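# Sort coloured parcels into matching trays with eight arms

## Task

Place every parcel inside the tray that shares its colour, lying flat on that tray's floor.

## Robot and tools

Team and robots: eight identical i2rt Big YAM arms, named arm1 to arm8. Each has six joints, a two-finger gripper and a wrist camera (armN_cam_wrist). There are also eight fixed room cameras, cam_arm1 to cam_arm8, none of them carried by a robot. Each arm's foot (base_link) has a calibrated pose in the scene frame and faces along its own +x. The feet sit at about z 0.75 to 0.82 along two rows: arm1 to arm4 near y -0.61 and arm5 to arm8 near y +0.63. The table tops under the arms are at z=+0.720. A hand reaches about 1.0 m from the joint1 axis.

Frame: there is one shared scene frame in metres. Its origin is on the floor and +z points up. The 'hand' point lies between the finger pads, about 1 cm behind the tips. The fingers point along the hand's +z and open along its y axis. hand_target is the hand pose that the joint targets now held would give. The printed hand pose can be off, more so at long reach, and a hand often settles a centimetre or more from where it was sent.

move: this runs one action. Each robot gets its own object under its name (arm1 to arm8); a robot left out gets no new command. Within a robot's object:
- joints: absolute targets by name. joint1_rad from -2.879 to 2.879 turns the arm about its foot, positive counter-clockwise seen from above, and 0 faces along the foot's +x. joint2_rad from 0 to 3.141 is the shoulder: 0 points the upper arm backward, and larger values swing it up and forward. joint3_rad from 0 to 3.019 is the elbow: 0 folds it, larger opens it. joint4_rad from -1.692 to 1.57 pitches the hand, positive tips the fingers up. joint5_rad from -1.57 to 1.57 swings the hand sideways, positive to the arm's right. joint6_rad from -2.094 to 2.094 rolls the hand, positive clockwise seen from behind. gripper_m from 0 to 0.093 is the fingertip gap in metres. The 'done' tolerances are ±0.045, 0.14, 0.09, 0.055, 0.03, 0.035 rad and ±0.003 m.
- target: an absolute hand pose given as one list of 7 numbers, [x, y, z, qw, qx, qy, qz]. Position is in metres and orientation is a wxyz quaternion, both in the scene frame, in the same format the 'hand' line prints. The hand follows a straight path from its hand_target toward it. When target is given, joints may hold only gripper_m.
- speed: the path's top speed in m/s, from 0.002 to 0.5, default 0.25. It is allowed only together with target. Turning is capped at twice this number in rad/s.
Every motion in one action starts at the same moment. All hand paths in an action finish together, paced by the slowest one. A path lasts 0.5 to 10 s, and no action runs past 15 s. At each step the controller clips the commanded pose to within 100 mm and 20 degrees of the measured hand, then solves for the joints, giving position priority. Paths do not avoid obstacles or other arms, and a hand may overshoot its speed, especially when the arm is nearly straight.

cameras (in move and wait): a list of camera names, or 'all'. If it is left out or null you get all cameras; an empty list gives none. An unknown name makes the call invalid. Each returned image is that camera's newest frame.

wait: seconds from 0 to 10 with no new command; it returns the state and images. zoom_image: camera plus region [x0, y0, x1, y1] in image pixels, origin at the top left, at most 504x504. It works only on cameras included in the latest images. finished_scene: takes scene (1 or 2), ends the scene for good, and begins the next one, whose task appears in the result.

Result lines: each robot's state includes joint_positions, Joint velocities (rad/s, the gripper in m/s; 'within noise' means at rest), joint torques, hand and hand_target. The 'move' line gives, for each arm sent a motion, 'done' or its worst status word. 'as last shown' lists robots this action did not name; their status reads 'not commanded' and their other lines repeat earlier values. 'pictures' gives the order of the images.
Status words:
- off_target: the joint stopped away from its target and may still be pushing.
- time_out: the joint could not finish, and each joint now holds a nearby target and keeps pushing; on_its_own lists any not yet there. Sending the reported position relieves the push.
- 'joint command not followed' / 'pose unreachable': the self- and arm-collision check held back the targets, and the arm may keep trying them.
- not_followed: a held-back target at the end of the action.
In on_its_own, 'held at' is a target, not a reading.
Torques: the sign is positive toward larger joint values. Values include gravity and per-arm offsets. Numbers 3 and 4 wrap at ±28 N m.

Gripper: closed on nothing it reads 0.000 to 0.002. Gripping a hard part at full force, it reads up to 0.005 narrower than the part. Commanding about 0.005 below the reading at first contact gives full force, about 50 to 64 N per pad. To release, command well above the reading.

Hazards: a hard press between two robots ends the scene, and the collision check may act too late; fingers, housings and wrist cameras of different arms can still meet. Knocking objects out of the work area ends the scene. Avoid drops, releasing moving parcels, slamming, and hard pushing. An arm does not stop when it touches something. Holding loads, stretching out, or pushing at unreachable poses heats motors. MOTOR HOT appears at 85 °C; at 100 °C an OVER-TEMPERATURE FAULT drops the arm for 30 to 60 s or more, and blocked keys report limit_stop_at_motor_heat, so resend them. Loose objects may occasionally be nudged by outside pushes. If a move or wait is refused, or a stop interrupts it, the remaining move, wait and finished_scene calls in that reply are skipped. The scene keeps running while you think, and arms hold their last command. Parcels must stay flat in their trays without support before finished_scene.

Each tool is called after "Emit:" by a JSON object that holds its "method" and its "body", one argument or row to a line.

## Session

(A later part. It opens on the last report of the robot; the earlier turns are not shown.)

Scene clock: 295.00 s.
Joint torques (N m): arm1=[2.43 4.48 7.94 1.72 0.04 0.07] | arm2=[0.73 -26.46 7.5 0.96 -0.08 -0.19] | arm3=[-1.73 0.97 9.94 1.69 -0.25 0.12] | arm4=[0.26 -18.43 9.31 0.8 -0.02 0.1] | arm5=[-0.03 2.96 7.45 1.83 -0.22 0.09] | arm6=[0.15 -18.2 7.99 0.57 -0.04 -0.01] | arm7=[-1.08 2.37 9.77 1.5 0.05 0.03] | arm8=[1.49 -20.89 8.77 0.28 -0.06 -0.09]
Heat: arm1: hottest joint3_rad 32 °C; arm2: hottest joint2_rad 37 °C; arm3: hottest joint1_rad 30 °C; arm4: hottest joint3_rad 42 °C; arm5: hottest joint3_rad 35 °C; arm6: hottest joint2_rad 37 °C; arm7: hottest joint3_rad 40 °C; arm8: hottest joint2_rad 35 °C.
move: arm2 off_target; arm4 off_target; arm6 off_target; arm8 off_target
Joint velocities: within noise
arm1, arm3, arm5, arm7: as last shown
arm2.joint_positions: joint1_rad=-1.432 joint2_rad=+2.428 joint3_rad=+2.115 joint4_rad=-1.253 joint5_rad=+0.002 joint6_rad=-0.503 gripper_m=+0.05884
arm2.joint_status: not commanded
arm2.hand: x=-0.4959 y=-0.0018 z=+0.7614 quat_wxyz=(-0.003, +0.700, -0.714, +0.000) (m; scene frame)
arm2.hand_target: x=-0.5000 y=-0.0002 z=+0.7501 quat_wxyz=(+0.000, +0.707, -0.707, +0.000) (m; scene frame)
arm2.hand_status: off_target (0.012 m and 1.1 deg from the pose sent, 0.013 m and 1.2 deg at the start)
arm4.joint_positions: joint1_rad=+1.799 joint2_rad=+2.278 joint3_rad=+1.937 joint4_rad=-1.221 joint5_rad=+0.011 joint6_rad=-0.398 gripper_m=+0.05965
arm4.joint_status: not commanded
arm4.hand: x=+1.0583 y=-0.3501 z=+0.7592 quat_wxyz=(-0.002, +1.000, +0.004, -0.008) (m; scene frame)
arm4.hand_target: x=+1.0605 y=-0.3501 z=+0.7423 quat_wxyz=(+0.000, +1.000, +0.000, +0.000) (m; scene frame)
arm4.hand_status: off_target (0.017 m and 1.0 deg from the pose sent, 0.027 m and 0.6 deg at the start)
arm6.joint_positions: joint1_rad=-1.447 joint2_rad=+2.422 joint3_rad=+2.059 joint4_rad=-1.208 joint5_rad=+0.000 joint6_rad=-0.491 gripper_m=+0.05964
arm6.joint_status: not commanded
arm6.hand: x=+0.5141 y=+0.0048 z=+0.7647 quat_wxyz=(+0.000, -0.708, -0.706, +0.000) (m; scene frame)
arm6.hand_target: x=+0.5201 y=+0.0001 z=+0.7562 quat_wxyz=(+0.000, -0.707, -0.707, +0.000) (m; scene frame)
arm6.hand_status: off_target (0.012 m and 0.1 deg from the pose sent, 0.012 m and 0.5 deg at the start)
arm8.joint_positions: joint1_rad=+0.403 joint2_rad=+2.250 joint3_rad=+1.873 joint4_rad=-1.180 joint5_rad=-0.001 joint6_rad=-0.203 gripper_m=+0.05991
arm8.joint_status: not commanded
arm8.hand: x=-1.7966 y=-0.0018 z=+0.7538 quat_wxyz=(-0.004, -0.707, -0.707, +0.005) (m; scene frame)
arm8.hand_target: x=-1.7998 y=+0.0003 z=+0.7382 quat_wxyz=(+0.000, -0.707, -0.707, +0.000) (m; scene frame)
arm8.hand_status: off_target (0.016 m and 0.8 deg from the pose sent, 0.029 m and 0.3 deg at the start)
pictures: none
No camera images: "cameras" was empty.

Emit:
{"method": "move", "body": {
  "arm2": {"target":[-0.5,0.0,0.738,0,-0.7071,0.7071,0],"speed":0.05},
  "arm6": {"target":[0.52,0.0,0.743,0,0.7071,0.7071,0],"speed":0.05},
  "arm4": {"joints":{"gripper_m":0.09}},
  "arm8": {"joints":{"gripper_m":0.09}},
  "cameras": []
}}

Emit:
{"method": "move", "body": {
  "arm2": {"joints":{"gripper_m":0.09}},
  "arm6": {"joints":{"gripper_m":0.09}},
  "arm4": {"target":[1.06,-0.35,0.85,0,1,0,0],"speed":0.15},
  "arm8": {"target":[-1.80,0.0,0.85,0,0.7071,0.7071,0],"speed":0.15},
  "cameras": []
}}

Emit:
{"method": "move", "body": {
  "arm2": {"target":[-0.5,0.0,0.85,0,-0.7071,0.7071,0],"speed":0.15},
  "arm6": {"target":[0.52,0.0,0.85,0,0.7071,0.7071,0],"speed":0.15},
  "arm4": {"target":[1.366,-0.477,1.05,0,1,0,0],"speed":0.3},
  "arm8": {"target":[-1.734,0.312,1.05,0,0.7071,0.7071,0],"speed":0.3},
  "cameras": ["cam_arm3","arm8_cam_wrist","arm4_cam_wrist"]
}}

Emit:
{"method": "move", "body": {
  "arm2": {"target":[-0.68,-0.32,1.05,0,-0.7071,0.7071,0],"speed":0.3},
  "arm6": {"target":[0.68,0.323,1.05,0,0.7071,0.7071,0],"speed":0.3},
  "arm3": {"target":[1.06,-0.35,0.87,0,0,1,0],"speed":0.3},
  "arm1": {"target":[-1.80,0.0,0.87,0,-0.7071,0.7071,0],"speed":0.3},
  "cameras": ["cam_arm3","arm2_cam_wrist","arm6_cam_wrist","arm1_cam_wrist","arm3_cam_wrist"]
}}

Scene clock: 315.03 s.
Joint torques (N m): arm1=[2.32 4.37 8.08 1.78 0.03 0.07] | arm2=[0.73 -25.7 7.3 1.21 -0.09 -0.19] | arm3=[-1.55 0.79 9.91 1.72 -0.25 0.12] | arm4=[0.26 -18.43 9.31 0.75 -0.02 0.1] | arm5=[-0.67 3.02 7.41 1.91 -0.21 0.01] | arm6=[0.26 -17.44 7.45 0.55 -0.03 -0.01] | arm7=[-1.2 2.43 9.77 1.42 0.04 0.02] | arm8=[1.49 -20.89 8.83 0.23 -0.07 -0.07]
Heat: arm1: hottest joint3_rad 32 °C; arm2: hottest joint2_rad 39 °C; arm3: hottest joint1_rad 30 °C; arm4: hottest joint3_rad 40 °C; arm5: hottest joint3_rad 35 °C; arm6: hottest joint2_rad 38 °C; arm7: hottest joint3_rad 41 °C; arm8: hottest joint2_rad 35 °C.
move: arm2 off_target; arm4 done; arm6 off_target; arm8 done
Joint velocities: within noise
arm1, arm3, arm5, arm7: as last shown
arm2.joint_positions: joint1_rad=-1.432 joint2_rad=+2.432 joint3_rad=+2.109 joint4_rad=-1.238 joint5_rad=+0.002 joint6_rad=-0.503 gripper_m=+0.05884
arm2.joint_status: not commanded
arm2.hand: x=-0.4955 y=-0.0011 z=+0.7565 quat_wxyz=(-0.005, +0.700, -0.714, -0.001) (m; scene frame)
arm2.hand_target: x=-0.5002 y=-0.0005 z=+0.7383 quat_wxyz=(+0.000, +0.707, -0.707, +0.000) (m; scene frame)
arm2.hand_status: off_target (0.019 m and 1.3 deg from the pose sent, 0.024 m and 1.1 deg at the start)
arm4.joint_positions: joint1_rad=+1.799 joint2_rad=+2.278 joint3_rad=+1.937 joint4_rad=-1.221 joint5_rad=+0.011 joint6_rad=-0.398 gripper_m=+0.08990
arm4.joint_status: all done
arm4.hand: x=+1.0582 y=-0.3500 z=+0.7592 quat_wxyz=(-0.002, +1.000, +0.004, -0.008) (m; scene frame)
arm4.hand_target: x=+1.0604 y=-0.3500 z=+0.7423 quat_wxyz=(+0.000, +1.000, +0.000, +0.000) (m; scene frame)
arm4.hand_status: not commanded
arm6.joint_positions: joint1_rad=-1.447 joint2_rad=+2.427 joint3_rad=+2.059 joint4_rad=-1.185 joint5_rad=+0.000 joint6_rad=-0.491 gripper_m=+0.05964
arm6.joint_status: not commanded
arm6.hand: x=+0.5118 y=+0.0006 z=+0.7613 quat_wxyz=(-0.002, -0.708, -0.706, +0.009) (m; scene frame)
arm6.hand_target: x=+0.5201 y=+0.0004 z=+0.7434 quat_wxyz=(+0.000, -0.707, -0.707, +0.000) (m; scene frame)
arm6.hand_status: off_target (0.020 m and 1.0 deg from the pose sent, 0.023 m and 0.2 deg at the start)
arm8.joint_positions: joint1_rad=+0.403 joint2_rad=+2.250 joint3_rad=+1.873 joint4_rad=-1.180 joint5_rad=-0.001 joint6_rad=-0.203 gripper_m=+0.08992
arm8.joint_status: all done
arm8.hand: x=-1.7966 y=-0.0018 z=+0.7538 quat_wxyz=(-0.004, -0.707, -0.707, +0.005) (m; scene frame)
arm8.hand_target: x=-1.7998 y=+0.0003 z=+0.7382 quat_wxyz=(+0.000, -0.707, -0.707, +0.000) (m; scene frame)
arm8.hand_status: not commanded
pictures: none
No camera images: "cameras" was empty.

Scene clock: 316.63 s.
Joint torques (N m): arm1=[2.49 4.37 7.99 1.68 0.04 0.09] | arm2=[0.73 -26.29 7.28 0.98 -0.09 -0.19] | arm3=[-1.67 0.97 9.92 1.68 -0.25 0.12] | arm4=[0.44 -19.72 14.57 -0.27 -0.03 0.11] | arm5=[-0.44 3.08 7.57 1.77 -0.19 0] | arm6=[0.21 -18.43 7.94 0.51 -0.03 -0.01] | arm7=[-1.08 2.49 9.74 1.43 0.02 0.03] | arm8=[1.55 -22.83 13.59 -0.62 -0.06 -0.09]
Heat: arm1: hottest joint3_rad 32 °C; arm2: hottest joint2_rad 39 °C; arm3: hottest joint1_rad 30 °C; arm4: hottest joint3_rad 40 °C; arm5: hottest joint3_rad 35 °C; arm6: hottest joint2_rad 38 °C; arm7: hottest joint3_rad 41 °C; arm8: hottest joint2_rad 36 °C.
move: arm2 done; arm4 off_target; arm6 done; arm8 off_target
Joint velocities: within noise
arm1, arm3, arm5, arm7: as last shown
arm2.joint_positions: joint1_rad=-1.432 joint2_rad=+2.438 joint3_rad=+2.109 joint4_rad=-1.232 joint5_rad=+0.002 joint6_rad=-0.503 gripper_m=+0.08992
arm2.joint_status: all done
arm2.hand: x=-0.4953 y=-0.0008 z=+0.7520 quat_wxyz=(-0.005, +0.700, -0.714, -0.001) (m; scene frame)
arm2.hand_target: x=-0.5003 y=-0.0006 z=+0.7381 quat_wxyz=(+0.000, +0.707, -0.707, +0.000) (m; scene frame)
arm2.hand_status: not commanded
arm4.joint_positions: joint1_rad=+1.799 joint2_rad=+2.213 joint3_rad=+2.013 joint4_rad=-1.421 joint5_rad=+0.011 joint6_rad=-0.397 gripper_m=+0.08990
arm4.joint_status: not commanded
arm4.hand: x=+1.0746 y=-0.3557 z=+0.8296 quat_wxyz=(+0.009, +1.000, +0.004, +0.020) (m; scene frame)
arm4.hand_target: x=+1.0611 y=-0.3503 z=+0.8502 quat_wxyz=(+0.000, +1.000, +0.000, +0.000) (m; scene frame)
arm4.hand_status: off_target (0.026 m and 2.6 deg from the pose sent, 0.091 m and 1.0 deg at the start)
arm6.joint_positions: joint1_rad=-1.447 joint2_rad=+2.441 joint3_rad=+2.052 joint4_rad=-1.185 joint5_rad=+0.000 joint6_rad=-0.491 gripper_m=+0.08987
arm6.joint_status: all done
arm6.hand: x=+0.5143 y=+0.0053 z=+0.7492 quat_wxyz=(+0.001, -0.708, -0.706, -0.001) (m; scene frame)
arm6.hand_target: x=+0.5202 y=+0.0005 z=+0.7432 quat_wxyz=(+0.000, -0.707, -0.707, +0.000) (m; scene frame)
arm6.hand_status: not commanded
arm8.joint_positions: joint1_rad=+0.403 joint2_rad=+2.179 joint3_rad=+1.956 joint4_rad=-1.389 joint5_rad=-0.001 joint6_rad=-0.203 gripper_m=+0.08992
arm8.joint_status: not commanded
arm8.hand: x=-1.7937 y=+0.0124 z=+0.8305 quat_wxyz=(+0.010, -0.707, -0.707, -0.017) (m; scene frame)
arm8.hand_target: x=-1.7997 y=+0.0008 z=+0.8501 quat_wxyz=(+0.000, -0.707, -0.707, +0.000) (m; scene frame)
arm8.hand_status: off_target (0.024 m and 2.3 deg from the pose sent, 0.096 m and 0.8 deg at the start)
pictures: none
No camera images: "cameras" was empty.

Scene clock: 318.80 s.
Joint torques (N m): arm1=[1.96 4.42 7.92 1.66 0.04 0.07] | arm2=[0.73 -28.63 11.85 0.08 -0.08 -0.19] | arm3=[-1.55 0.91 9.89 1.68 -0.24 0.12] | arm4=[1.32 -6.77 9.65 -0.17 -0.02 0.11] | arm5=[-0.44 2.67 7.42 1.77 -0.21 0.03] | arm6=[0.15 -21.6 12.31 -0.27 -0.06 -0.02] | arm7=[-1.2 2.32 9.77 1.51 0.03 0.03] | arm8=[1.49 -7.82 9.24 -0.57 -0.06 -0.08]
Heat: arm1: hottest joint3_rad 32 °C; arm2: hottest joint2_rad 39 °C; arm3: hottest joint1_rad 30 °C; arm4: hottest joint3_rad 40 °C; arm5: hottest joint3_rad 35 °C; arm6: hottest joint2_rad 38 °C; arm7: hottest joint3_rad 41 °C; arm8: hottest joint2_rad 36 °C.
move: arm2 off_target; arm4 done; arm6 off_target; arm8 done
Joint velocities: within noise
arm1, arm3, arm5, arm7: as last shown
arm2.joint_positions: joint1_rad=-1.432 joint2_rad=+2.368 joint3_rad=+2.164 joint4_rad=-1.421 joint5_rad=+0.002 joint6_rad=-0.503 gripper_m=+0.08992
arm2.joint_status: not commanded
arm2.hand: x=-0.5040 y=-0.0160 z=+0.8216 quat_wxyz=(+0.026, +0.700, -0.714, +0.008) (m; scene frame)
arm2.hand_target: x=-0.5007 y=-0.0011 z=+0.8503 quat_wxyz=(-0.001, +0.707, -0.707, +0.000) (m; scene frame)
arm2.hand_status: off_target (0.033 m and 3.3 deg from the pose sent, 0.098 m and 1.2 deg at the start)
arm4.joint_positions: joint1_rad=+1.799 joint2_rad=+1.257 joint3_rad=+1.343 joint4_rad=-1.641 joint5_rad=+0.011 joint6_rad=-0.385 gripper_m=+0.08991
arm4.joint_status: not commanded
arm4.hand: x=+1.3647 y=-0.4717 z=+1.0548 quat_wxyz=(-0.003, +1.000, -0.002, -0.011) (m; scene frame)
arm4.hand_target: x=+1.3661 y=-0.4769 z=+1.0500 quat_wxyz=(+0.000, +1.000, +0.000, +0.000) (m; scene frame)
arm4.hand_status: done (0.007 m and 1.4 deg from the pose sent, 0.385 m and 2.6 deg at the start)
arm6.joint_positions: joint1_rad=-1.447 joint2_rad=+2.372 joint3_rad=+2.079 joint4_rad=-1.357 joint5_rad=+0.000 joint6_rad=-0.491 gripper_m=+0.08987
arm6.joint_status: not commanded
arm6.hand: x=+0.5241 y=+0.0233 z=+0.8069 quat_wxyz=(+0.012, -0.708, -0.706, -0.038) (m; scene frame)
arm6.hand_target: x=+0.5211 y=+0.0020 z=+0.8504 quat_wxyz=(-0.001, -0.707, -0.707, +0.000) (m; scene frame)
arm6.hand_status: off_target (0.049 m and 4.5 deg from the pose sent, 0.101 m and 0.2 deg at the start)
arm8.joint_positions: joint1_rad=+0.403 joint2_rad=+1.254 joint3_rad=+1.333 joint4_rad=-1.631 joint5_rad=-0.001 joint6_rad=-0.203 gripper_m=+0.08992
arm8.joint_status: not commanded
arm8.hand: x=-1.7327 y=+0.3091 z=+1.0539 quat_wxyz=(-0.006, -0.707, -0.707, +0.008) (m; scene frame)
arm8.hand_target: x=-1.7339 y=+0.3120 z=+1.0500 quat_wxyz=(+0.000, -0.707, -0.707, +0.000) (m; scene frame)
arm8.hand_status: done (0.005 m and 1.2 deg from the pose sent, 0.376 m and 2.3 deg at the start)
pictures: arm4_cam_wrist, arm8_cam_wrist, cam_arm3
camera_calibration:
arm4_cam_wrist: T_world_to_cam=[[-0.00867361, 0.999785, 0.0188268, 0.460966], [0.826658, -0.00342436, 0.562695, -1.71852], [0.562639, 0.0204439, -0.82645, 0.238455], [0, 0, 0, 1]] pos_world=[1.29046, -0.471627, 1.1554]
arm8_cam_wrist: T_world_to_cam=[[-0.999958, 0.0055327, -0.00735246, -1.72555], [0.000304042, 0.818472, 0.574546, -0.853695], [0.00919657, 0.57452, -0.818439, 0.821512], [0, 0, 0, 1]] pos_world=[-1.73278, 0.236297, 1.15016]

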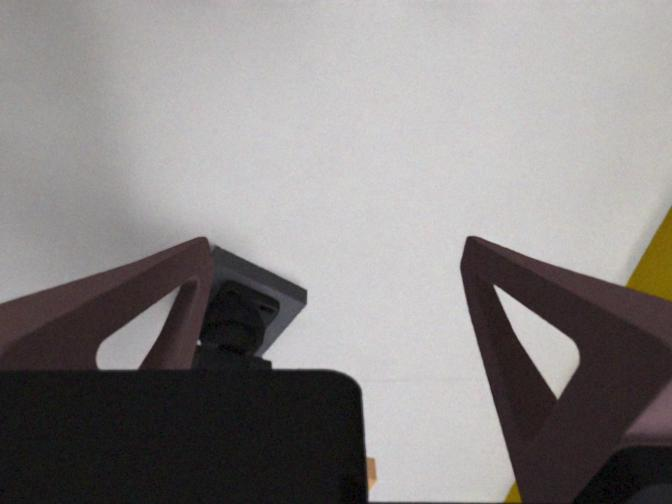

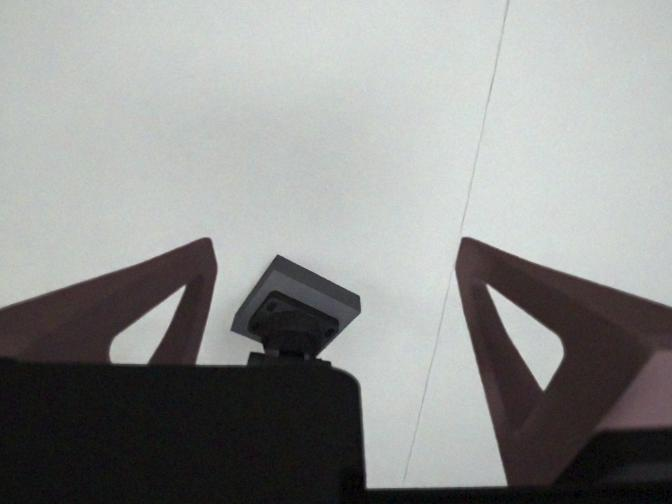

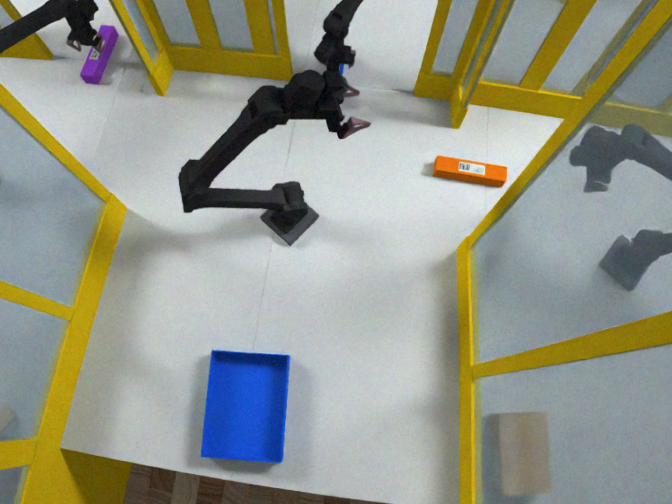

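Scene clock: 322.33 s.
Joint torques (N m): arm1=[1.79 -19.96 12.38 -0.29 0.12 -0.07] | arm2=[0.44 -10.23 7.94 0.12 -0.09 -0.21] | arm3=[-1.67 -23.65 14.04 -0.29 -0.23 0.13] | arm4=[1.32 -6.71 9.65 -0.16 -0.02 0.11] | arm5=[-0.15 3.25 7.43 1.85 -0.21 0.02] | arm6=[-1.32 -7.36 8.53 -0.18 -0.02 -0.18] | arm7=[-1.32 2.37 9.77 1.46 0.03 0.03] | arm8=[1.44 -7.77 9.17 -0.54 -0.06 -0.09]
Heat: arm1: hottest joint3_rad 33 °C; arm2: hottest joint2_rad 38 °C; arm3: hottest joint1_rad 30 °C; arm4: hottest joint3_rad 40 °C; arm5: hottest joint3_rad 35 °C; arm6: hottest joint2_rad 37 °C; arm7: hottest joint3_rad 41 °C; arm8: hottest joint2_rad 36 °C.
move: arm1 off_target; arm2 done; arm3 off_target; arm6 done
Joint velocities: within noise
arm1.joint_positions: joint1_rad=+1.455 joint2_rad=+2.238 joint3_rad=+2.151 joint4_rad=-1.489 joint5_rad=-0.011 joint6_rad=-0.520 gripper_m=+0.09398
arm1.joint_status: not commanded
arm1.hand: x=-1.7991 y=-0.0133 z=+0.8682 quat_wxyz=(+0.006, +0.700, -0.714, +0.000) (m; scene frame)
arm1.hand_target: x=-1.8003 y=-0.0005 z=+0.8701 quat_wxyz=(-0.001, +0.707, -0.707, +0.000) (m; scene frame)
arm1.hand_status: off_target (0.013 m and 1.3 deg from the pose sent, 0.688 m and 62.5 deg at the start)
arm2.joint_positions: joint1_rad=-1.432 joint2_rad=+1.255 joint3_rad=+1.222 joint4_rad=-1.525 joint5_rad=+0.002 joint6_rad=-0.505 gripper_m=+0.08992
arm2.joint_status: not commanded
arm2.hand: x=-0.6771 y=-0.3171 z=+1.0509 quat_wxyz=(-0.007, +0.701, -0.713, -0.001) (m; scene frame)
arm2.hand_target: x=-0.6800 y=-0.3200 z=+1.0499 quat_wxyz=(+0.000, +0.707, -0.707, +0.000) (m; scene frame)
arm2.hand_status: done (0.004 m and 1.3 deg from the pose sent, 0.419 m and 3.3 deg at the start)
arm3.joint_positions: joint1_rad=-2.119 joint2_rad=+2.191 joint3_rad=+2.038 joint4_rad=-1.465 joint5_rad=+0.007 joint6_rad=+0.382 gripper_m=+0.09398
arm3.joint_status: not commanded
arm3.hand: x=+1.0430 y=-0.3481 z=+0.8520 quat_wxyz=(+0.017, +0.015, -1.000, +0.009) (m; scene frame)
arm3.hand_target: x=+1.0590 y=-0.3506 z=+0.8703 quat_wxyz=(-0.001, +0.000, -1.000, +0.000) (m; scene frame)
arm3.hand_status: off_target (0.025 m and 2.9 deg from the pose sent, 0.647 m and 71.0 deg at the start)
arm4, arm5, arm7, arm8: as last shown
arm4.hand_target: x=+1.3660 y=-0.4769 z=+1.0500 quat_wxyz=(+0.000, +1.000, +0.000, +0.000) (m; scene frame)
arm6.joint_positions: joint1_rad=-1.451 joint2_rad=+1.269 joint3_rad=+1.167 joint4_rad=-1.475 joint5_rad=+0.000 joint6_rad=-0.499 gripper_m=+0.08987
arm6.joint_status: not commanded
arm6.hand: x=+0.6813 y=+0.3187 z=+1.0449 quat_wxyz=(+0.001, -0.707, -0.707, -0.002) (m; scene frame)
arm6.hand_target: x=+0.6800 y=+0.3229 z=+1.0499 quat_wxyz=(+0.000, -0.707, -0.707, +0.000) (m; scene frame)
arm6.hand_status: done (0.007 m and 0.3 deg from the pose sent, 0.416 m and 4.6 deg at the start)
pictures: arm1_cam_wrist, arm2_cam_wrist, arm3_cam_wrist, arm6_cam_wrist, cam_arm3
camera_calibration:
arm1_cam_wrist: T_world_to_cam=[[0.999278, -0.0357118, -0.012951, 1.80966], [-0.0215268, -0.813246, 0.581521, -0.549726], [-0.0312995, -0.580823, -0.813428, 0.768782], [0, 0, 0, 1]] pos_world=[-1.79613, 0.0640898, 0.968464]
arm2_cam_wrist: T_world_to_cam=[[0.999541, -0.0230458, 0.0196635, 0.647613], [-0.0301593, -0.818249, 0.574073, -0.878739], [0.00285966, -0.574402, -0.818568, 0.800561], [0, 0, 0, 1]] pos_world=[-0.676108, -0.244258, 1.14704]
arm3_cam_wrist: T_world_to_cam=[[0.0263924, -0.999259, 0.0280093, -0.40033], [-0.792459, -0.00383449, 0.609913, 0.311432], [-0.609354, -0.0382933, -0.791973, 1.421], [0, 0, 0, 1]] pos_world=[1.12325, -0.344424, 0.946659]
arm6_cam_wrist: T_world_to_cam=[[-0.999963, -0.00720655, 0.00466729, 0.677259], [-0.00317043, 0.815105, 0.579305, -0.857088], [-0.00797912, 0.579269, -0.815098, 0.796825], [0, 0, 0, 1]] pos_world=[0.680874, 0.241921, 1.14285]

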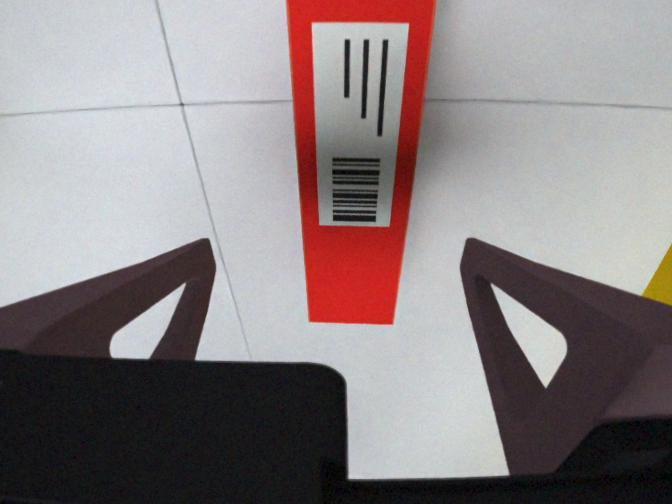

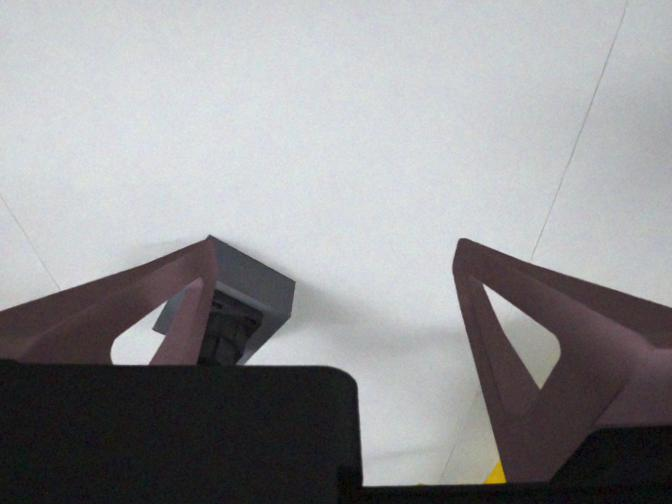

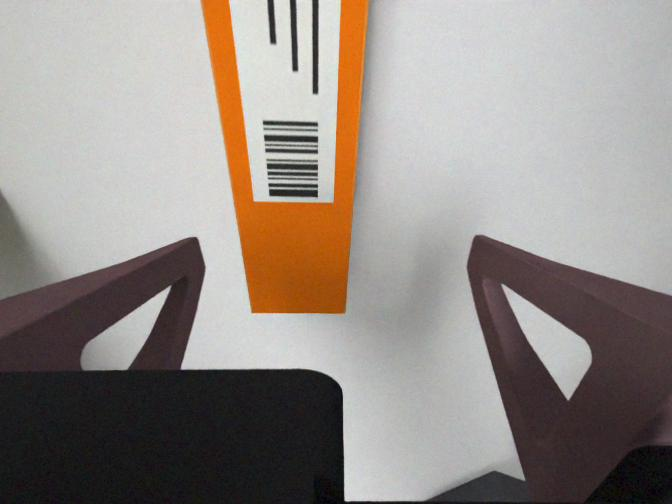

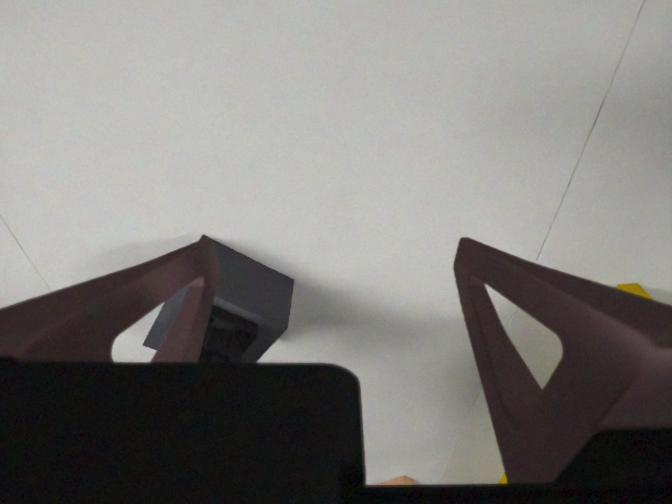

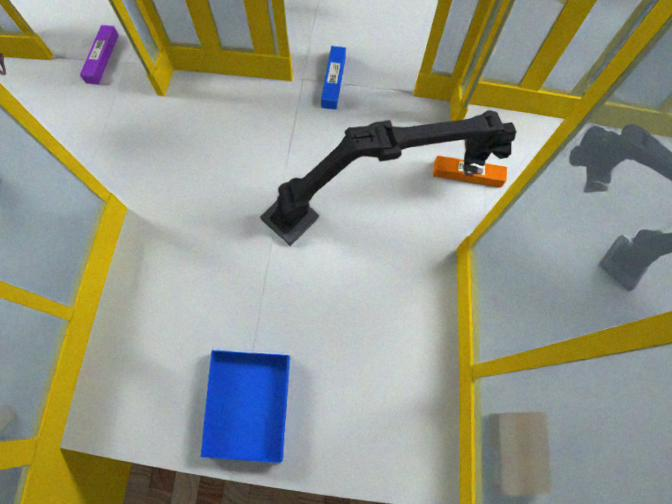

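Emit:
{"method": "move", "body": {
  "arm1": {"target":[-1.788,-0.016,0.80,0,-0.7071,0.7071,0],"speed":0.15},
  "arm3": {"target":[1.066,-0.330,0.80,0,0,1,0],"speed":0.15},
  "arm7": {"target":[-0.495,0.0,0.87,0,0.7071,0.7071,0],"speed":0.3},
  "cameras": ["arm1_cam_wrist","arm3_cam_wrist","arm7_cam_wrist"]
}}

Scene clock: 342.37 s.
Joint torques (N m): arm1=[-0.09 -19.6 7.75 0.73 0.12 -0.07] | arm2=[0.44 -10.23 7.94 0.12 -0.09 -0.21] | arm3=[0.21 -23.71 10.65 0.58 -0.21 0.12] | arm4=[1.32 -6.71 9.65 -0.16 -0.02 0.11] | arm5=[-0.67 2.96 7.53 1.91 -0.18 0.04] | arm6=[-1.32 -7.3 8.53 -0.16 -0.03 -0.18] | arm7=[0.15 -15.91 14.15 -0.4 0.07 0.02] | arm8=[1.38 -7.77 9.17 -0.5 -0.04 -0.06]
Heat: arm1: hottest joint3_rad 34 °C; arm2: hottest joint2_rad 36 °C; arm3: hottest joint2_rad 32 °C; arm4: hottest joint3_rad 39 °C; arm5: hottest joint3_rad 35 °C; arm6: hottest joint2_rad 35 °C; arm7: hottest joint3_rad 41 °C; arm8: hottest joint2_rad 35 °C.
move: arm1 off_target; arm3 off_target; arm7 off_target
Joint velocities: within noise
arm1.joint_positions: joint1_rad=+1.453 joint2_rad=+2.251 joint3_rad=+2.050 joint4_rad=-1.340 joint5_rad=-0.011 joint6_rad=-0.546 gripper_m=+0.09398
arm1.joint_status: not commanded
arm1.hand: x=-1.7950 y=-0.0098 z=+0.8208 quat_wxyz=(-0.010, +0.709, -0.705, -0.004) (m; scene frame)
arm1.hand_target: x=-1.7884 y=-0.0164 z=+0.8003 quat_wxyz=(+0.000, +0.707, -0.707, +0.000) (m; scene frame)
arm1.hand_status: off_target (0.023 m and 1.3 deg from the pose sent, 0.069 m and 1.3 deg at the start)
arm2, arm4, arm5, arm6, arm8: as last shown
arm3.joint_positions: joint1_rad=-2.119 joint2_rad=+2.267 joint3_rad=+2.038 joint4_rad=-1.369 joint5_rad=+0.007 joint6_rad=+0.405 gripper_m=+0.09398
arm3.joint_status: not commanded
arm3.hand: x=+1.0607 y=-0.3401 z=+0.8016 quat_wxyz=(+0.008, +0.004, -1.000, +0.006) (m; scene frame)
arm3.hand_target: x=+1.0658 y=-0.3301 z=+0.8001 quat_wxyz=(+0.000, +0.000, -1.000, +0.000) (m; scene frame)
arm3.hand_status: off_target (0.012 m and 1.2 deg from the pose sent, 0.060 m and 2.9 deg at the start)
arm4.hand: x=+1.3647 y=-0.4717 z=+1.0548 quat_wxyz=(-0.003, +1.000, -0.003, -0.011) (m; scene frame)
arm6.hand: x=+0.6814 y=+0.3188 z=+1.0449 quat_wxyz=(+0.001, -0.707, -0.707, -0.003) (m; scene frame)
arm7.joint_positions: joint1_rad=-1.052 joint2_rad=+2.033 joint3_rad=+1.668 joint4_rad=-1.240 joint5_rad=-0.004 joint6_rad=-0.106 gripper_m=+0.09397
arm7.joint_status: not commanded
arm7.hand: x=-0.4956 y=+0.0192 z=+0.8547 quat_wxyz=(+0.010, -0.712, -0.702, -0.015) (m; scene frame)
arm7.hand_target: x=-0.4948 y=+0.0010 z=+0.8703 quat_wxyz=(+0.000, -0.707, -0.707, +0.001) (m; scene frame)
arm7.hand_status: off_target (0.025 m and 2.3 deg from the pose sent, 0.642 m and 57.2 deg at the start)
pictures: arm1_cam_wrist, arm3_cam_wrist, arm7_cam_wrist
camera_calibration:
arm1_cam_wrist: T_world_to_cam=[[0.999928, -0.0112779, 0.00400479, 1.79254], [-0.011596, -0.83023, 0.557301, -0.48162], [-0.0029603, -0.557308, -0.830301, 0.797348], [0, 0, 0, 1]] pos_world=[-1.79564, 0.0647294, 0.923268]
arm3_cam_wrist: T_world_to_cam=[[0.00262258, -0.999785, 0.0205721, -0.360418], [-0.803458, 0.0101411, 0.595275, 0.384378], [-0.595355, -0.01809, -0.803259, 1.39321], [0, 0, 0, 1]] pos_world=[1.13923, -0.339036, 0.897715]
arm7_cam_wrist: T_world_to_cam=[[-0.999981, -0.00146673, 0.0060643, -0.503931], [0.00246392, 0.800136, 0.599814, -0.520485], [-0.00573203, 0.599817, -0.800116, 0.790821], [0, 0, 0, 1]] pos_world=[-0.498105, -0.058629, 0.947999]

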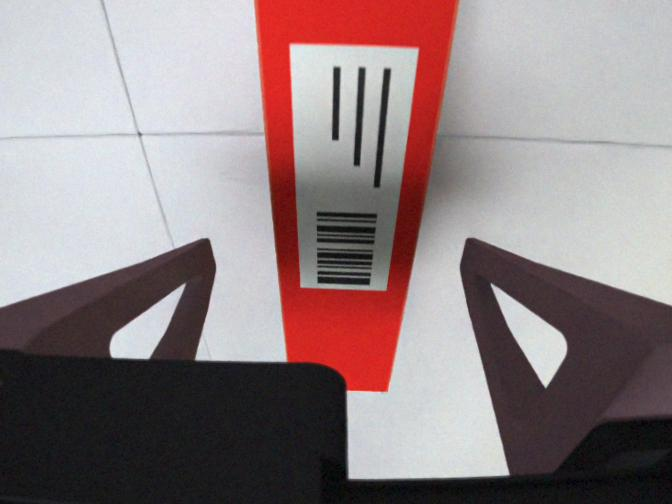

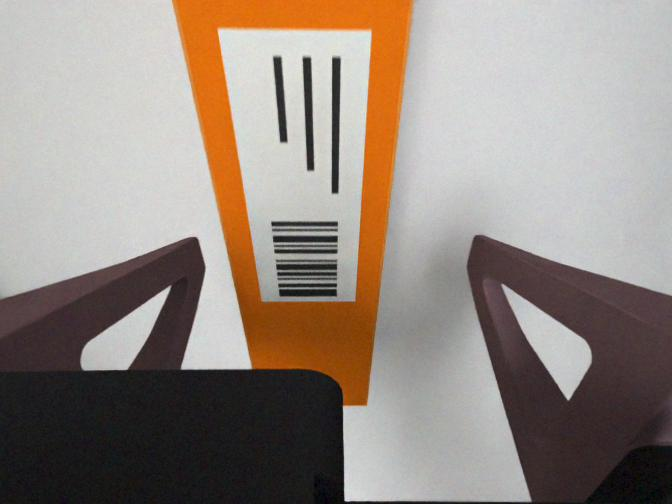

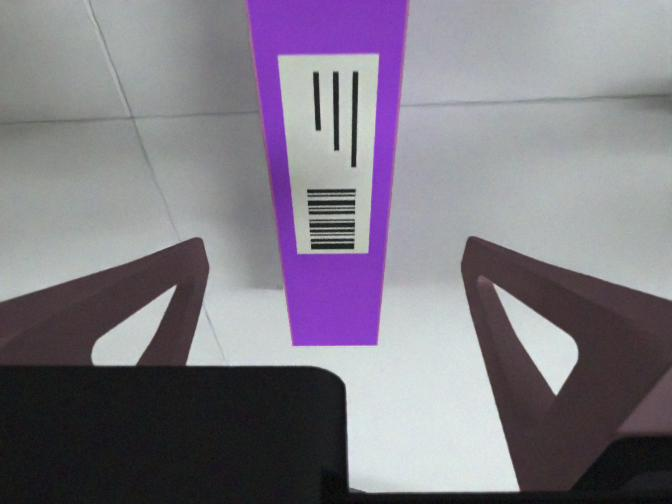

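Emit:
{"method": "move", "body": {
  "arm1": {"target":[-1.783,-0.018,0.742,0,-0.7071,0.7071,0],"speed":0.12},
  "arm3": {"target":[1.066,-0.316,0.746,0,0,1,0],"speed":0.12},
  "arm7": {"target":[-0.495,0.0,0.75,0,0.7071,0.7071,0],"speed":0.2},
  "cameras": ["arm1_cam_wrist","arm3_cam_wrist","arm7_cam_wrist"]
}}

Scene clock: 353.93 s.
Joint torques (N m): arm1=[0.03 -20.42 7.8 0.72 0.16 -0.06] | arm2=[0.44 -10.23 7.94 0.12 -0.09 -0.2] | arm3=[0.5 -24.23 9.22 0.57 -0.22 0.13] | arm4=[1.32 -6.71 9.65 -0.16 -0.02 0.11] | arm5=[-0.5 3.02 7.47 1.92 -0.17 0.06] | arm6=[-1.38 -7.24 8.53 -0.14 -0.02 -0.17] | arm7=[-0.03 -17.08 8.46 0.51 0.06 0.04] | arm8=[1.55 -7.88 9.13 -0.54 -0.08 -0.06]
Heat: arm1: hottest joint3_rad 34 °C; arm2: hottest joint2_rad 35 °C; arm3: hottest joint2_rad 34 °C; arm4: hottest joint3_rad 39 °C; arm5: hottest joint3_rad 35 °C; arm6: hottest joint2_rad 34 °C; arm7: hottest joint3_rad 40 °C; arm8: hottest joint2_rad 34 °C.
move: arm1 off_target; arm3 off_target; arm7 done
Joint velocities: within noise
arm1.joint_positions: joint1_rad=+1.446 joint2_rad=+2.315 joint3_rad=+1.991 joint4_rad=-1.229 joint5_rad=-0.011 joint6_rad=-0.552 gripper_m=+0.09398
arm1.joint_status: not commanded
arm1.hand: x=-1.7902 y=-0.0126 z=+0.7567 quat_wxyz=(-0.005, +0.708, -0.706, -0.003) (m; scene frame)
arm1.hand_target: x=-1.7833 y=-0.0182 z=+0.7423 quat_wxyz=(+0.000, +0.707, -0.707, +0.000) (m; scene frame)
arm1.hand_status: off_target (0.017 m and 0.7 deg from the pose sent, 0.080 m and 1.3 deg at the start)
arm2, arm4, arm6, arm8: as last shown
arm3.joint_positions: joint1_rad=-2.104 joint2_rad=+2.339 joint3_rad=+2.022 joint4_rad=-1.276 joint5_rad=+0.006 joint6_rad=+0.423 gripper_m=+0.09398
arm3.joint_status: not commanded
arm3.hand: x=+1.0652 y=-0.3266 z=+0.7475 quat_wxyz=(+0.006, +0.002, -1.000, +0.004) (m; scene frame)
arm3.hand_target: x=+1.0657 y=-0.3161 z=+0.7460 quat_wxyz=(+0.000, +0.000, -1.000, +0.000) (m; scene frame)
arm3.hand_status: off_target (0.011 m and 0.9 deg from the pose sent, 0.061 m and 1.2 deg at the start)
arm5.joint_positions: joint1_rad=+0.666 joint2_rad=+0.625 joint3_rad=+1.427 joint4_rad=-1.371 joint5_rad=+0.001 joint6_rad=-0.010 gripper_m=+0.09397
arm5.joint_status: not commanded
arm5.hand: x=+1.9535 y=+0.5518 z=+1.3379 quat_wxyz=(+0.091, +0.860, +0.182, -0.468) (m; scene frame)
arm5.hand_target: x=+1.9563 y=+0.5511 z=+1.3504 quat_wxyz=(+0.098, +0.853, +0.179, -0.480) (m; scene frame)
arm5.hand_status: not commanded
arm7.joint_positions: joint1_rad=-1.052 joint2_rad=+2.178 joint3_rad=+1.622 joint4_rad=-1.019 joint5_rad=-0.004 joint6_rad=-0.107 gripper_m=+0.09397
arm7.joint_status: not commanded
arm7.hand: x=-0.4977 y=+0.0023 z=+0.7531 quat_wxyz=(+0.001, -0.712, -0.702, -0.004) (m; scene frame)
arm7.hand_target: x=-0.4949 y=+0.0001 z=+0.7500 quat_wxyz=(+0.000, -0.707, -0.707, +0.000) (m; scene frame)
arm7.hand_status: done (0.005 m and 0.9 deg from the pose sent, 0.106 m and 2.3 deg at the start)
pictures: arm1_cam_wrist, arm3_cam_wrist, arm7_cam_wrist
camera_calibration:
arm1_cam_wrist: T_world_to_cam=[[0.99993, -0.0117415, -0.00163083, 1.79224], [-0.00876189, -0.824721, 0.565472, -0.449246], [-0.00798447, -0.565418, -0.824766, 0.729307], [0, 0, 0, 1]] pos_world=[-1.79023, 0.0629046, 0.858467]
arm3_cam_wrist: T_world_to_cam=[[-0.000538797, -0.999828, 0.0185455, -0.340987], [-0.806179, 0.0114072, 0.591562, 0.42617], [-0.591672, -0.0146323, -0.806046, 1.352], [0, 0, 0, 1]] pos_world=[1.14332, -0.326007, 0.84399]
arm7_cam_wrist: T_world_to_cam=[[-0.999951, -0.00163635, 0.0097276, -0.508219], [0.00426131, 0.817722, 0.575597, -0.426851], [-0.00889636, 0.575611, -0.817676, 0.731339], [0, 0, 0, 1]] pos_world=[-0.499869, -0.0727522, 0.848636]

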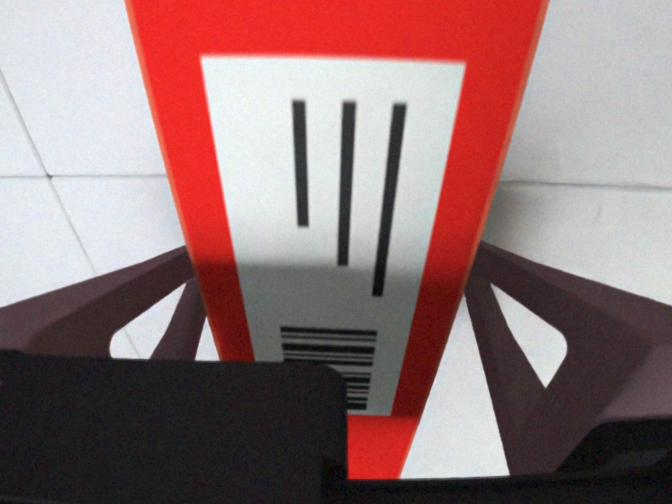

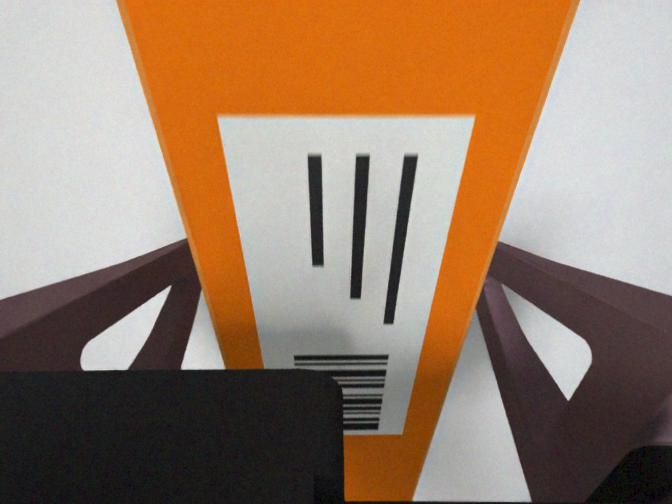

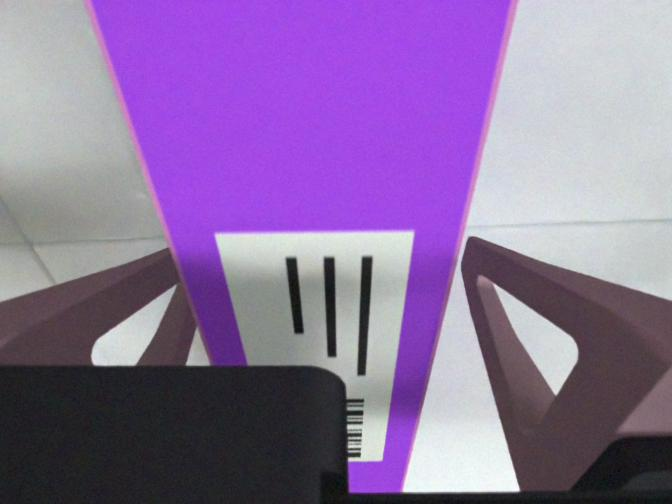

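Emit:
{"method": "move", "body": {
  "arm1": {"joints":{"gripper_m":0.052}},
  "arm3": {"joints":{"gripper_m":0.052}},
  "arm7": {"joints":{"gripper_m":0.052}},
  "cameras": []
}}

Emit:
{"method": "move", "body": {
  "arm1": {"target":[-1.969,-0.307,1.02,0,-0.7071,0.7071,0],"speed":0.3},
  "arm3": {"target":[0.755,-0.467,1.02,0,0,1,0],"speed":0.3},
  "arm7": {"target":[-0.466,0.267,1.05,0,0.7071,0.7071,0],"speed":0.3},
  "cameras": ["cam_arm3"]
}}

Emit:
{"method": "move", "body": {
  "arm1": {"joints":{"joint1_rad":-1.533,"joint6_rad":0.22}},
  "arm3": {"joints":{"joint1_rad":-1.396,"joint6_rad":-0.436}},
  "arm7": {"joints":{"joint1_rad":2.148,"joint6_rad":0.126}},
  "cameras": ["cam_arm1","cam_arm3","cam_arm7"]
}}

Scene clock: 376.73 s.
Joint torques (N m): arm1=[0.32 -20.42 7.77 0.81 0.1 -0.09] | arm2=[0.44 -10.23 7.94 0.12 -0.09 -0.21] | arm3=[0.5 -24.7 9.31 0.59 -0.2 0.14] | arm4=[1.32 -6.71 9.63 -0.16 -0.02 0.11] | arm5=[0.03 3.37 7.54 1.74 -0.18 0.05] | arm6=[-1.26 -7.3 8.53 -0.16 -0.02 -0.17] | arm7=[0.09 -16.73 8.42 0.54 0.07 0.05] | arm8=[1.49 -8.12 9.14 -0.53 -0.06 -0.06]
Heat: arm1: hottest joint3_rad 35 °C; arm2: hottest joint3_rad 35 °C; arm3: hottest joint2_rad 32 °C; arm4: hottest joint3_rad 39 °C; arm5: hottest joint3_rad 35 °C; arm6: hottest joint3_rad 34 °C; arm7: hottest joint3_rad 39 °C; arm8: hottest joint3_rad 34 °C.
move: arm1 off_target; arm3 off_target; arm7 off_target
Joint velocities: within noise
arm1.joint_positions: joint1_rad=+1.446 joint2_rad=+2.315 joint3_rad=+1.991 joint4_rad=-1.229 joint5_rad=-0.010 joint6_rad=-0.553 gripper_m=+0.05935
arm1.joint_status: gripper_m off_target (ended at +0.05938, target +0.05200)
arm1.hand: x=-1.7901 y=-0.0126 z=+0.7567 quat_wxyz=(-0.005, +0.709, -0.706, -0.002) (m; scene frame)
arm1.hand_target: x=-1.7833 y=-0.0182 z=+0.7423 quat_wxyz=(+0.000, +0.707, -0.707, +0.000) (m; scene frame)
arm1.hand_status: not commanded
arm2, arm4, arm5, arm6, arm8: as last shown
arm3.joint_positions: joint1_rad=-2.104 joint2_rad=+2.339 joint3_rad=+2.022 joint4_rad=-1.275 joint5_rad=+0.006 joint6_rad=+0.424 gripper_m=+0.05868
arm3.joint_status: gripper_m off_target (ended at +0.05870, target +0.05200)
arm3.hand: x=+1.0653 y=-0.3265 z=+0.7475 quat_wxyz=(+0.006, +0.002, -1.000, +0.004) (m; scene frame)
arm3.hand_target: x=+1.0658 y=-0.3161 z=+0.7460 quat_wxyz=(+0.000, +0.000, -1.000, +0.000) (m; scene frame)
arm3.hand_status: not commanded
arm7.joint_positions: joint1_rad=-1.052 joint2_rad=+2.178 joint3_rad=+1.622 joint4_rad=-1.019 joint5_rad=-0.004 joint6_rad=-0.107 gripper_m=+0.05978
arm7.joint_status: gripper_m off_target (ended at +0.05980, target +0.05200)
arm7.hand: x=-0.4977 y=+0.0023 z=+0.7531 quat_wxyz=(+0.001, -0.712, -0.702, -0.004) (m; scene frame)
arm7.hand_target: x=-0.4949 y=+0.0001 z=+0.7500 quat_wxyz=(+0.000, -0.707, -0.707, +0.000) (m; scene frame)
arm7.hand_status: not commanded
pictures: none
No camera images: "cameras" was empty.

Scene clock: 379.03 s.
Joint torques (N m): arm1=[0.62 -6.65 8.02 -0.14 0.11 -0.04] | arm2=[0.44 -10.23 7.94 0.12 -0.09 -0.21] | arm3=[-0.32 -10.17 9.78 -0.28 -0.15 0.03] | arm4=[1.32 -6.71 9.63 -0.16 -0.02 0.11] | arm5=[-0.38 2.78 7.53 1.8 -0.21 0.06] | arm6=[-1.32 -7.36 8.51 -0.16 -0.02 -0.17] | arm7=[-0.26 -7.77 10.11 -0.32 0.05 0.03] | arm8=[1.44 -7.94 9.18 -0.47 -0.06 -0.09]
Heat: arm1: hottest joint3_rad 35 °C; arm2: hottest joint3_rad 35 °C; arm3: hottest joint2_rad 33 °C; arm4: hottest joint3_rad 39 °C; arm5: hottest joint3_rad 35 °C; arm6: hottest joint3_rad 34 °C; arm7: hottest joint3_rad 39 °C; arm8: hottest joint3_rad 34 °C.
move: arm1 done; arm3 done; arm7 done
Joint velocities: within noise
arm1.joint_positions: joint1_rad=+1.446 joint2_rad=+1.237 joint3_rad=+1.231 joint4_rad=-1.530 joint5_rad=-0.010 joint6_rad=-0.553 gripper_m=+0.05935
arm1.joint_status: not commanded
arm1.hand: x=-1.9695 y=-0.3021 z=+1.0261 quat_wxyz=(-0.013, +0.709, -0.705, -0.004) (m; scene frame)
arm1.hand_target: x=-1.9691 y=-0.3070 z=+1.0201 quat_wxyz=(+0.000, +0.707, -0.707, +0.000) (m; scene frame)
arm1.hand_status: done (0.008 m and 1.6 deg from the pose sent, 0.434 m and 0.7 deg at the start)
arm2, arm4, arm5, arm6, arm8: as last shown
arm3.joint_positions: joint1_rad=-2.104 joint2_rad=+1.267 joint3_rad=+1.257 joint4_rad=-1.566 joint5_rad=+0.005 joint6_rad=+0.424 gripper_m=+0.05868
arm3.joint_status: not commanded
arm3.hand: x=+0.7567 y=-0.4678 z=+1.0167 quat_wxyz=(-0.001, +0.002, -1.000, +0.001) (m; scene frame)
arm3.hand_target: x=+0.7550 y=-0.4671 z=+1.0199 quat_wxyz=(+0.000, +0.000, -1.000, +0.000) (m; scene frame)
arm3.hand_status: done (0.004 m and 0.3 deg from the pose sent, 0.436 m and 0.9 deg at the start)
arm7.joint_positions: joint1_rad=-1.052 joint2_rad=+1.251 joint3_rad=+1.215 joint4_rad=-1.521 joint5_rad=-0.004 joint6_rad=-0.112 gripper_m=+0.05978
arm7.joint_status: not commanded
arm7.hand: x=-0.4657 y=+0.2643 z=+1.0503 quat_wxyz=(-0.005, -0.710, -0.704, +0.004) (m; scene frame)
arm7.hand_target: x=-0.4660 y=+0.2670 z=+1.0500 quat_wxyz=(+0.000, -0.707, -0.707, +0.000) (m; scene frame)
arm7.hand_status: done (0.003 m and 0.8 deg from the pose sent, 0.399 m and 0.9 deg at the start)
pictures: cam_arm3

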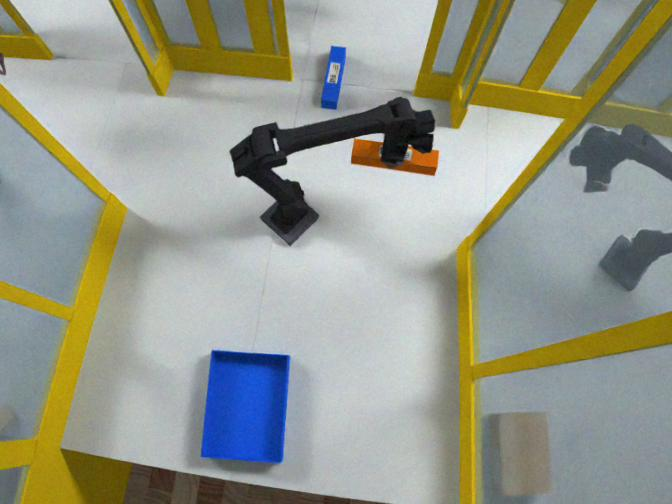

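Scene clock: 382.17 s.
Joint torques (N m): arm1=[1.55 -6.89 8.03 -0.06 0.03 0.05] | arm2=[0.44 -10.23 7.94 0.12 -0.09 -0.21] | arm3=[0.44 -10.4 9.77 -0.23 -0.16 -0.22] | arm4=[1.32 -6.71 9.65 -0.17 -0.02 0.12] | arm5=[-0.32 3.08 7.42 1.73 -0.15 0.05] | arm6=[-1.32 -7.3 8.53 -0.16 -0.02 -0.17] | arm7=[-0.97 -7.59 10.04 -0.25 0.02 0.2] | arm8=[1.14 -8.18 9.17 -0.51 -0.05 -0.07]
Heat: arm1: hottest joint3_rad 34 °C; arm2: hottest joint3_rad 35 °C; arm3: hottest joint2_rad 33 °C; arm4: hottest joint3_rad 39 °C; arm5: hottest joint3_rad 35 °C; arm6: hottest joint3_rad 34 °C; arm7: hottest joint3_rad 39 °C; arm8: hottest joint3_rad 34 °C.
move: arm1 done; arm3 done; arm7 done
Joint velocities: within noise
arm1.joint_positions: joint1_rad=-1.535 joint2_rad=+1.239 joint3_rad=+1.231 joint4_rad=-1.530 joint5_rad=-0.007 joint6_rad=+0.214 gripper_m=+0.05926
arm1.joint_status: all done
arm1.hand: x=-2.2851 y=-0.9301 z=+1.0307 quat_wxyz=(-0.018, -0.885, -0.465, +0.011) (m; scene frame)
arm1.hand_target: x=-2.2825 y=-0.9267 z=+1.0255 quat_wxyz=(-0.011, -0.886, -0.464, +0.001) (m; scene frame)
arm1.hand_status: not commanded
arm2, arm4, arm5, arm6, arm8: as last shown
arm3.joint_positions: joint1_rad=-1.408 joint2_rad=+1.267 joint3_rad=+1.257 joint4_rad=-1.566 joint5_rad=+0.004 joint6_rad=-0.420 gripper_m=+0.05870
arm3.joint_status: all done
arm3.hand: x=+0.5883 y=-0.2946 z=+1.0168 quat_wxyz=(-0.002, +0.697, -0.717, +0.002) (m; scene frame)
arm3.hand_target: x=+0.5837 y=-0.2938 z=+1.0199 quat_wxyz=(-0.001, +0.707, -0.707, +0.003) (m; scene frame)
arm3.hand_status: not commanded
arm7.joint_positions: joint1_rad=+2.155 joint2_rad=+1.251 joint3_rad=+1.215 joint4_rad=-1.521 joint5_rad=-0.003 joint6_rad=+0.118 gripper_m=+0.05975
arm7.joint_status: all done
arm7.hand: x=-0.4039 y=+0.9660 z=+1.0521 quat_wxyz=(-0.005, +0.643, -0.766, -0.007) (m; scene frame)
arm7.hand_target: x=-0.4014 y=+0.9632 z=+1.0519 quat_wxyz=(-0.001, +0.638, -0.770, -0.002) (m; scene frame)
arm7.hand_status: not commanded
pictures: cam_arm1, cam_arm3, cam_arm7

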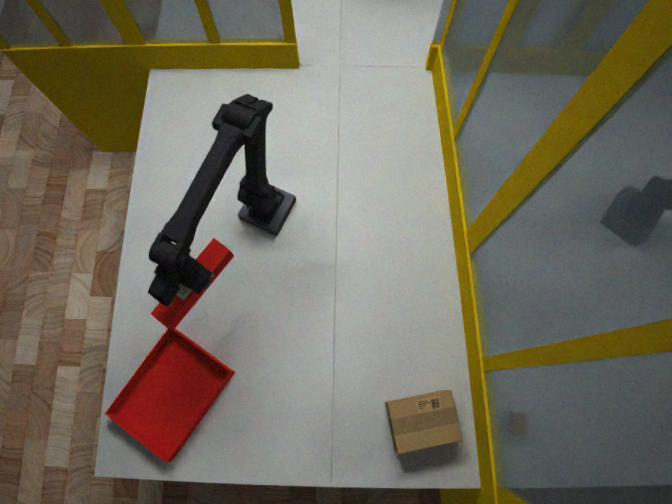

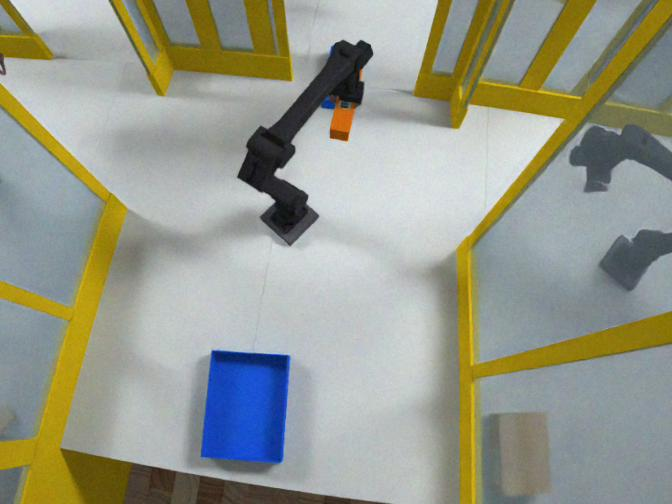

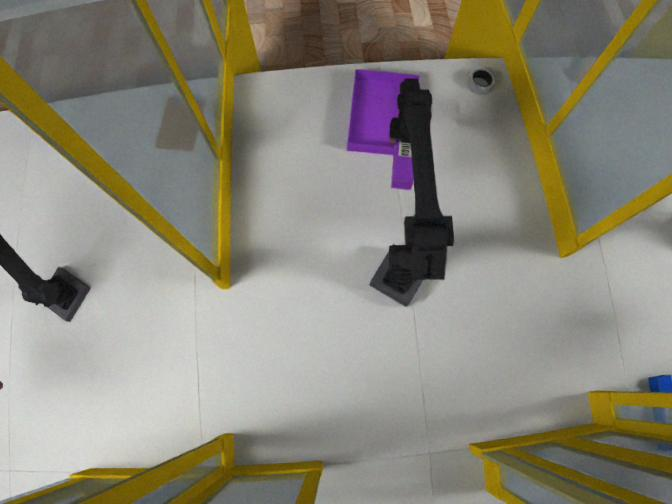

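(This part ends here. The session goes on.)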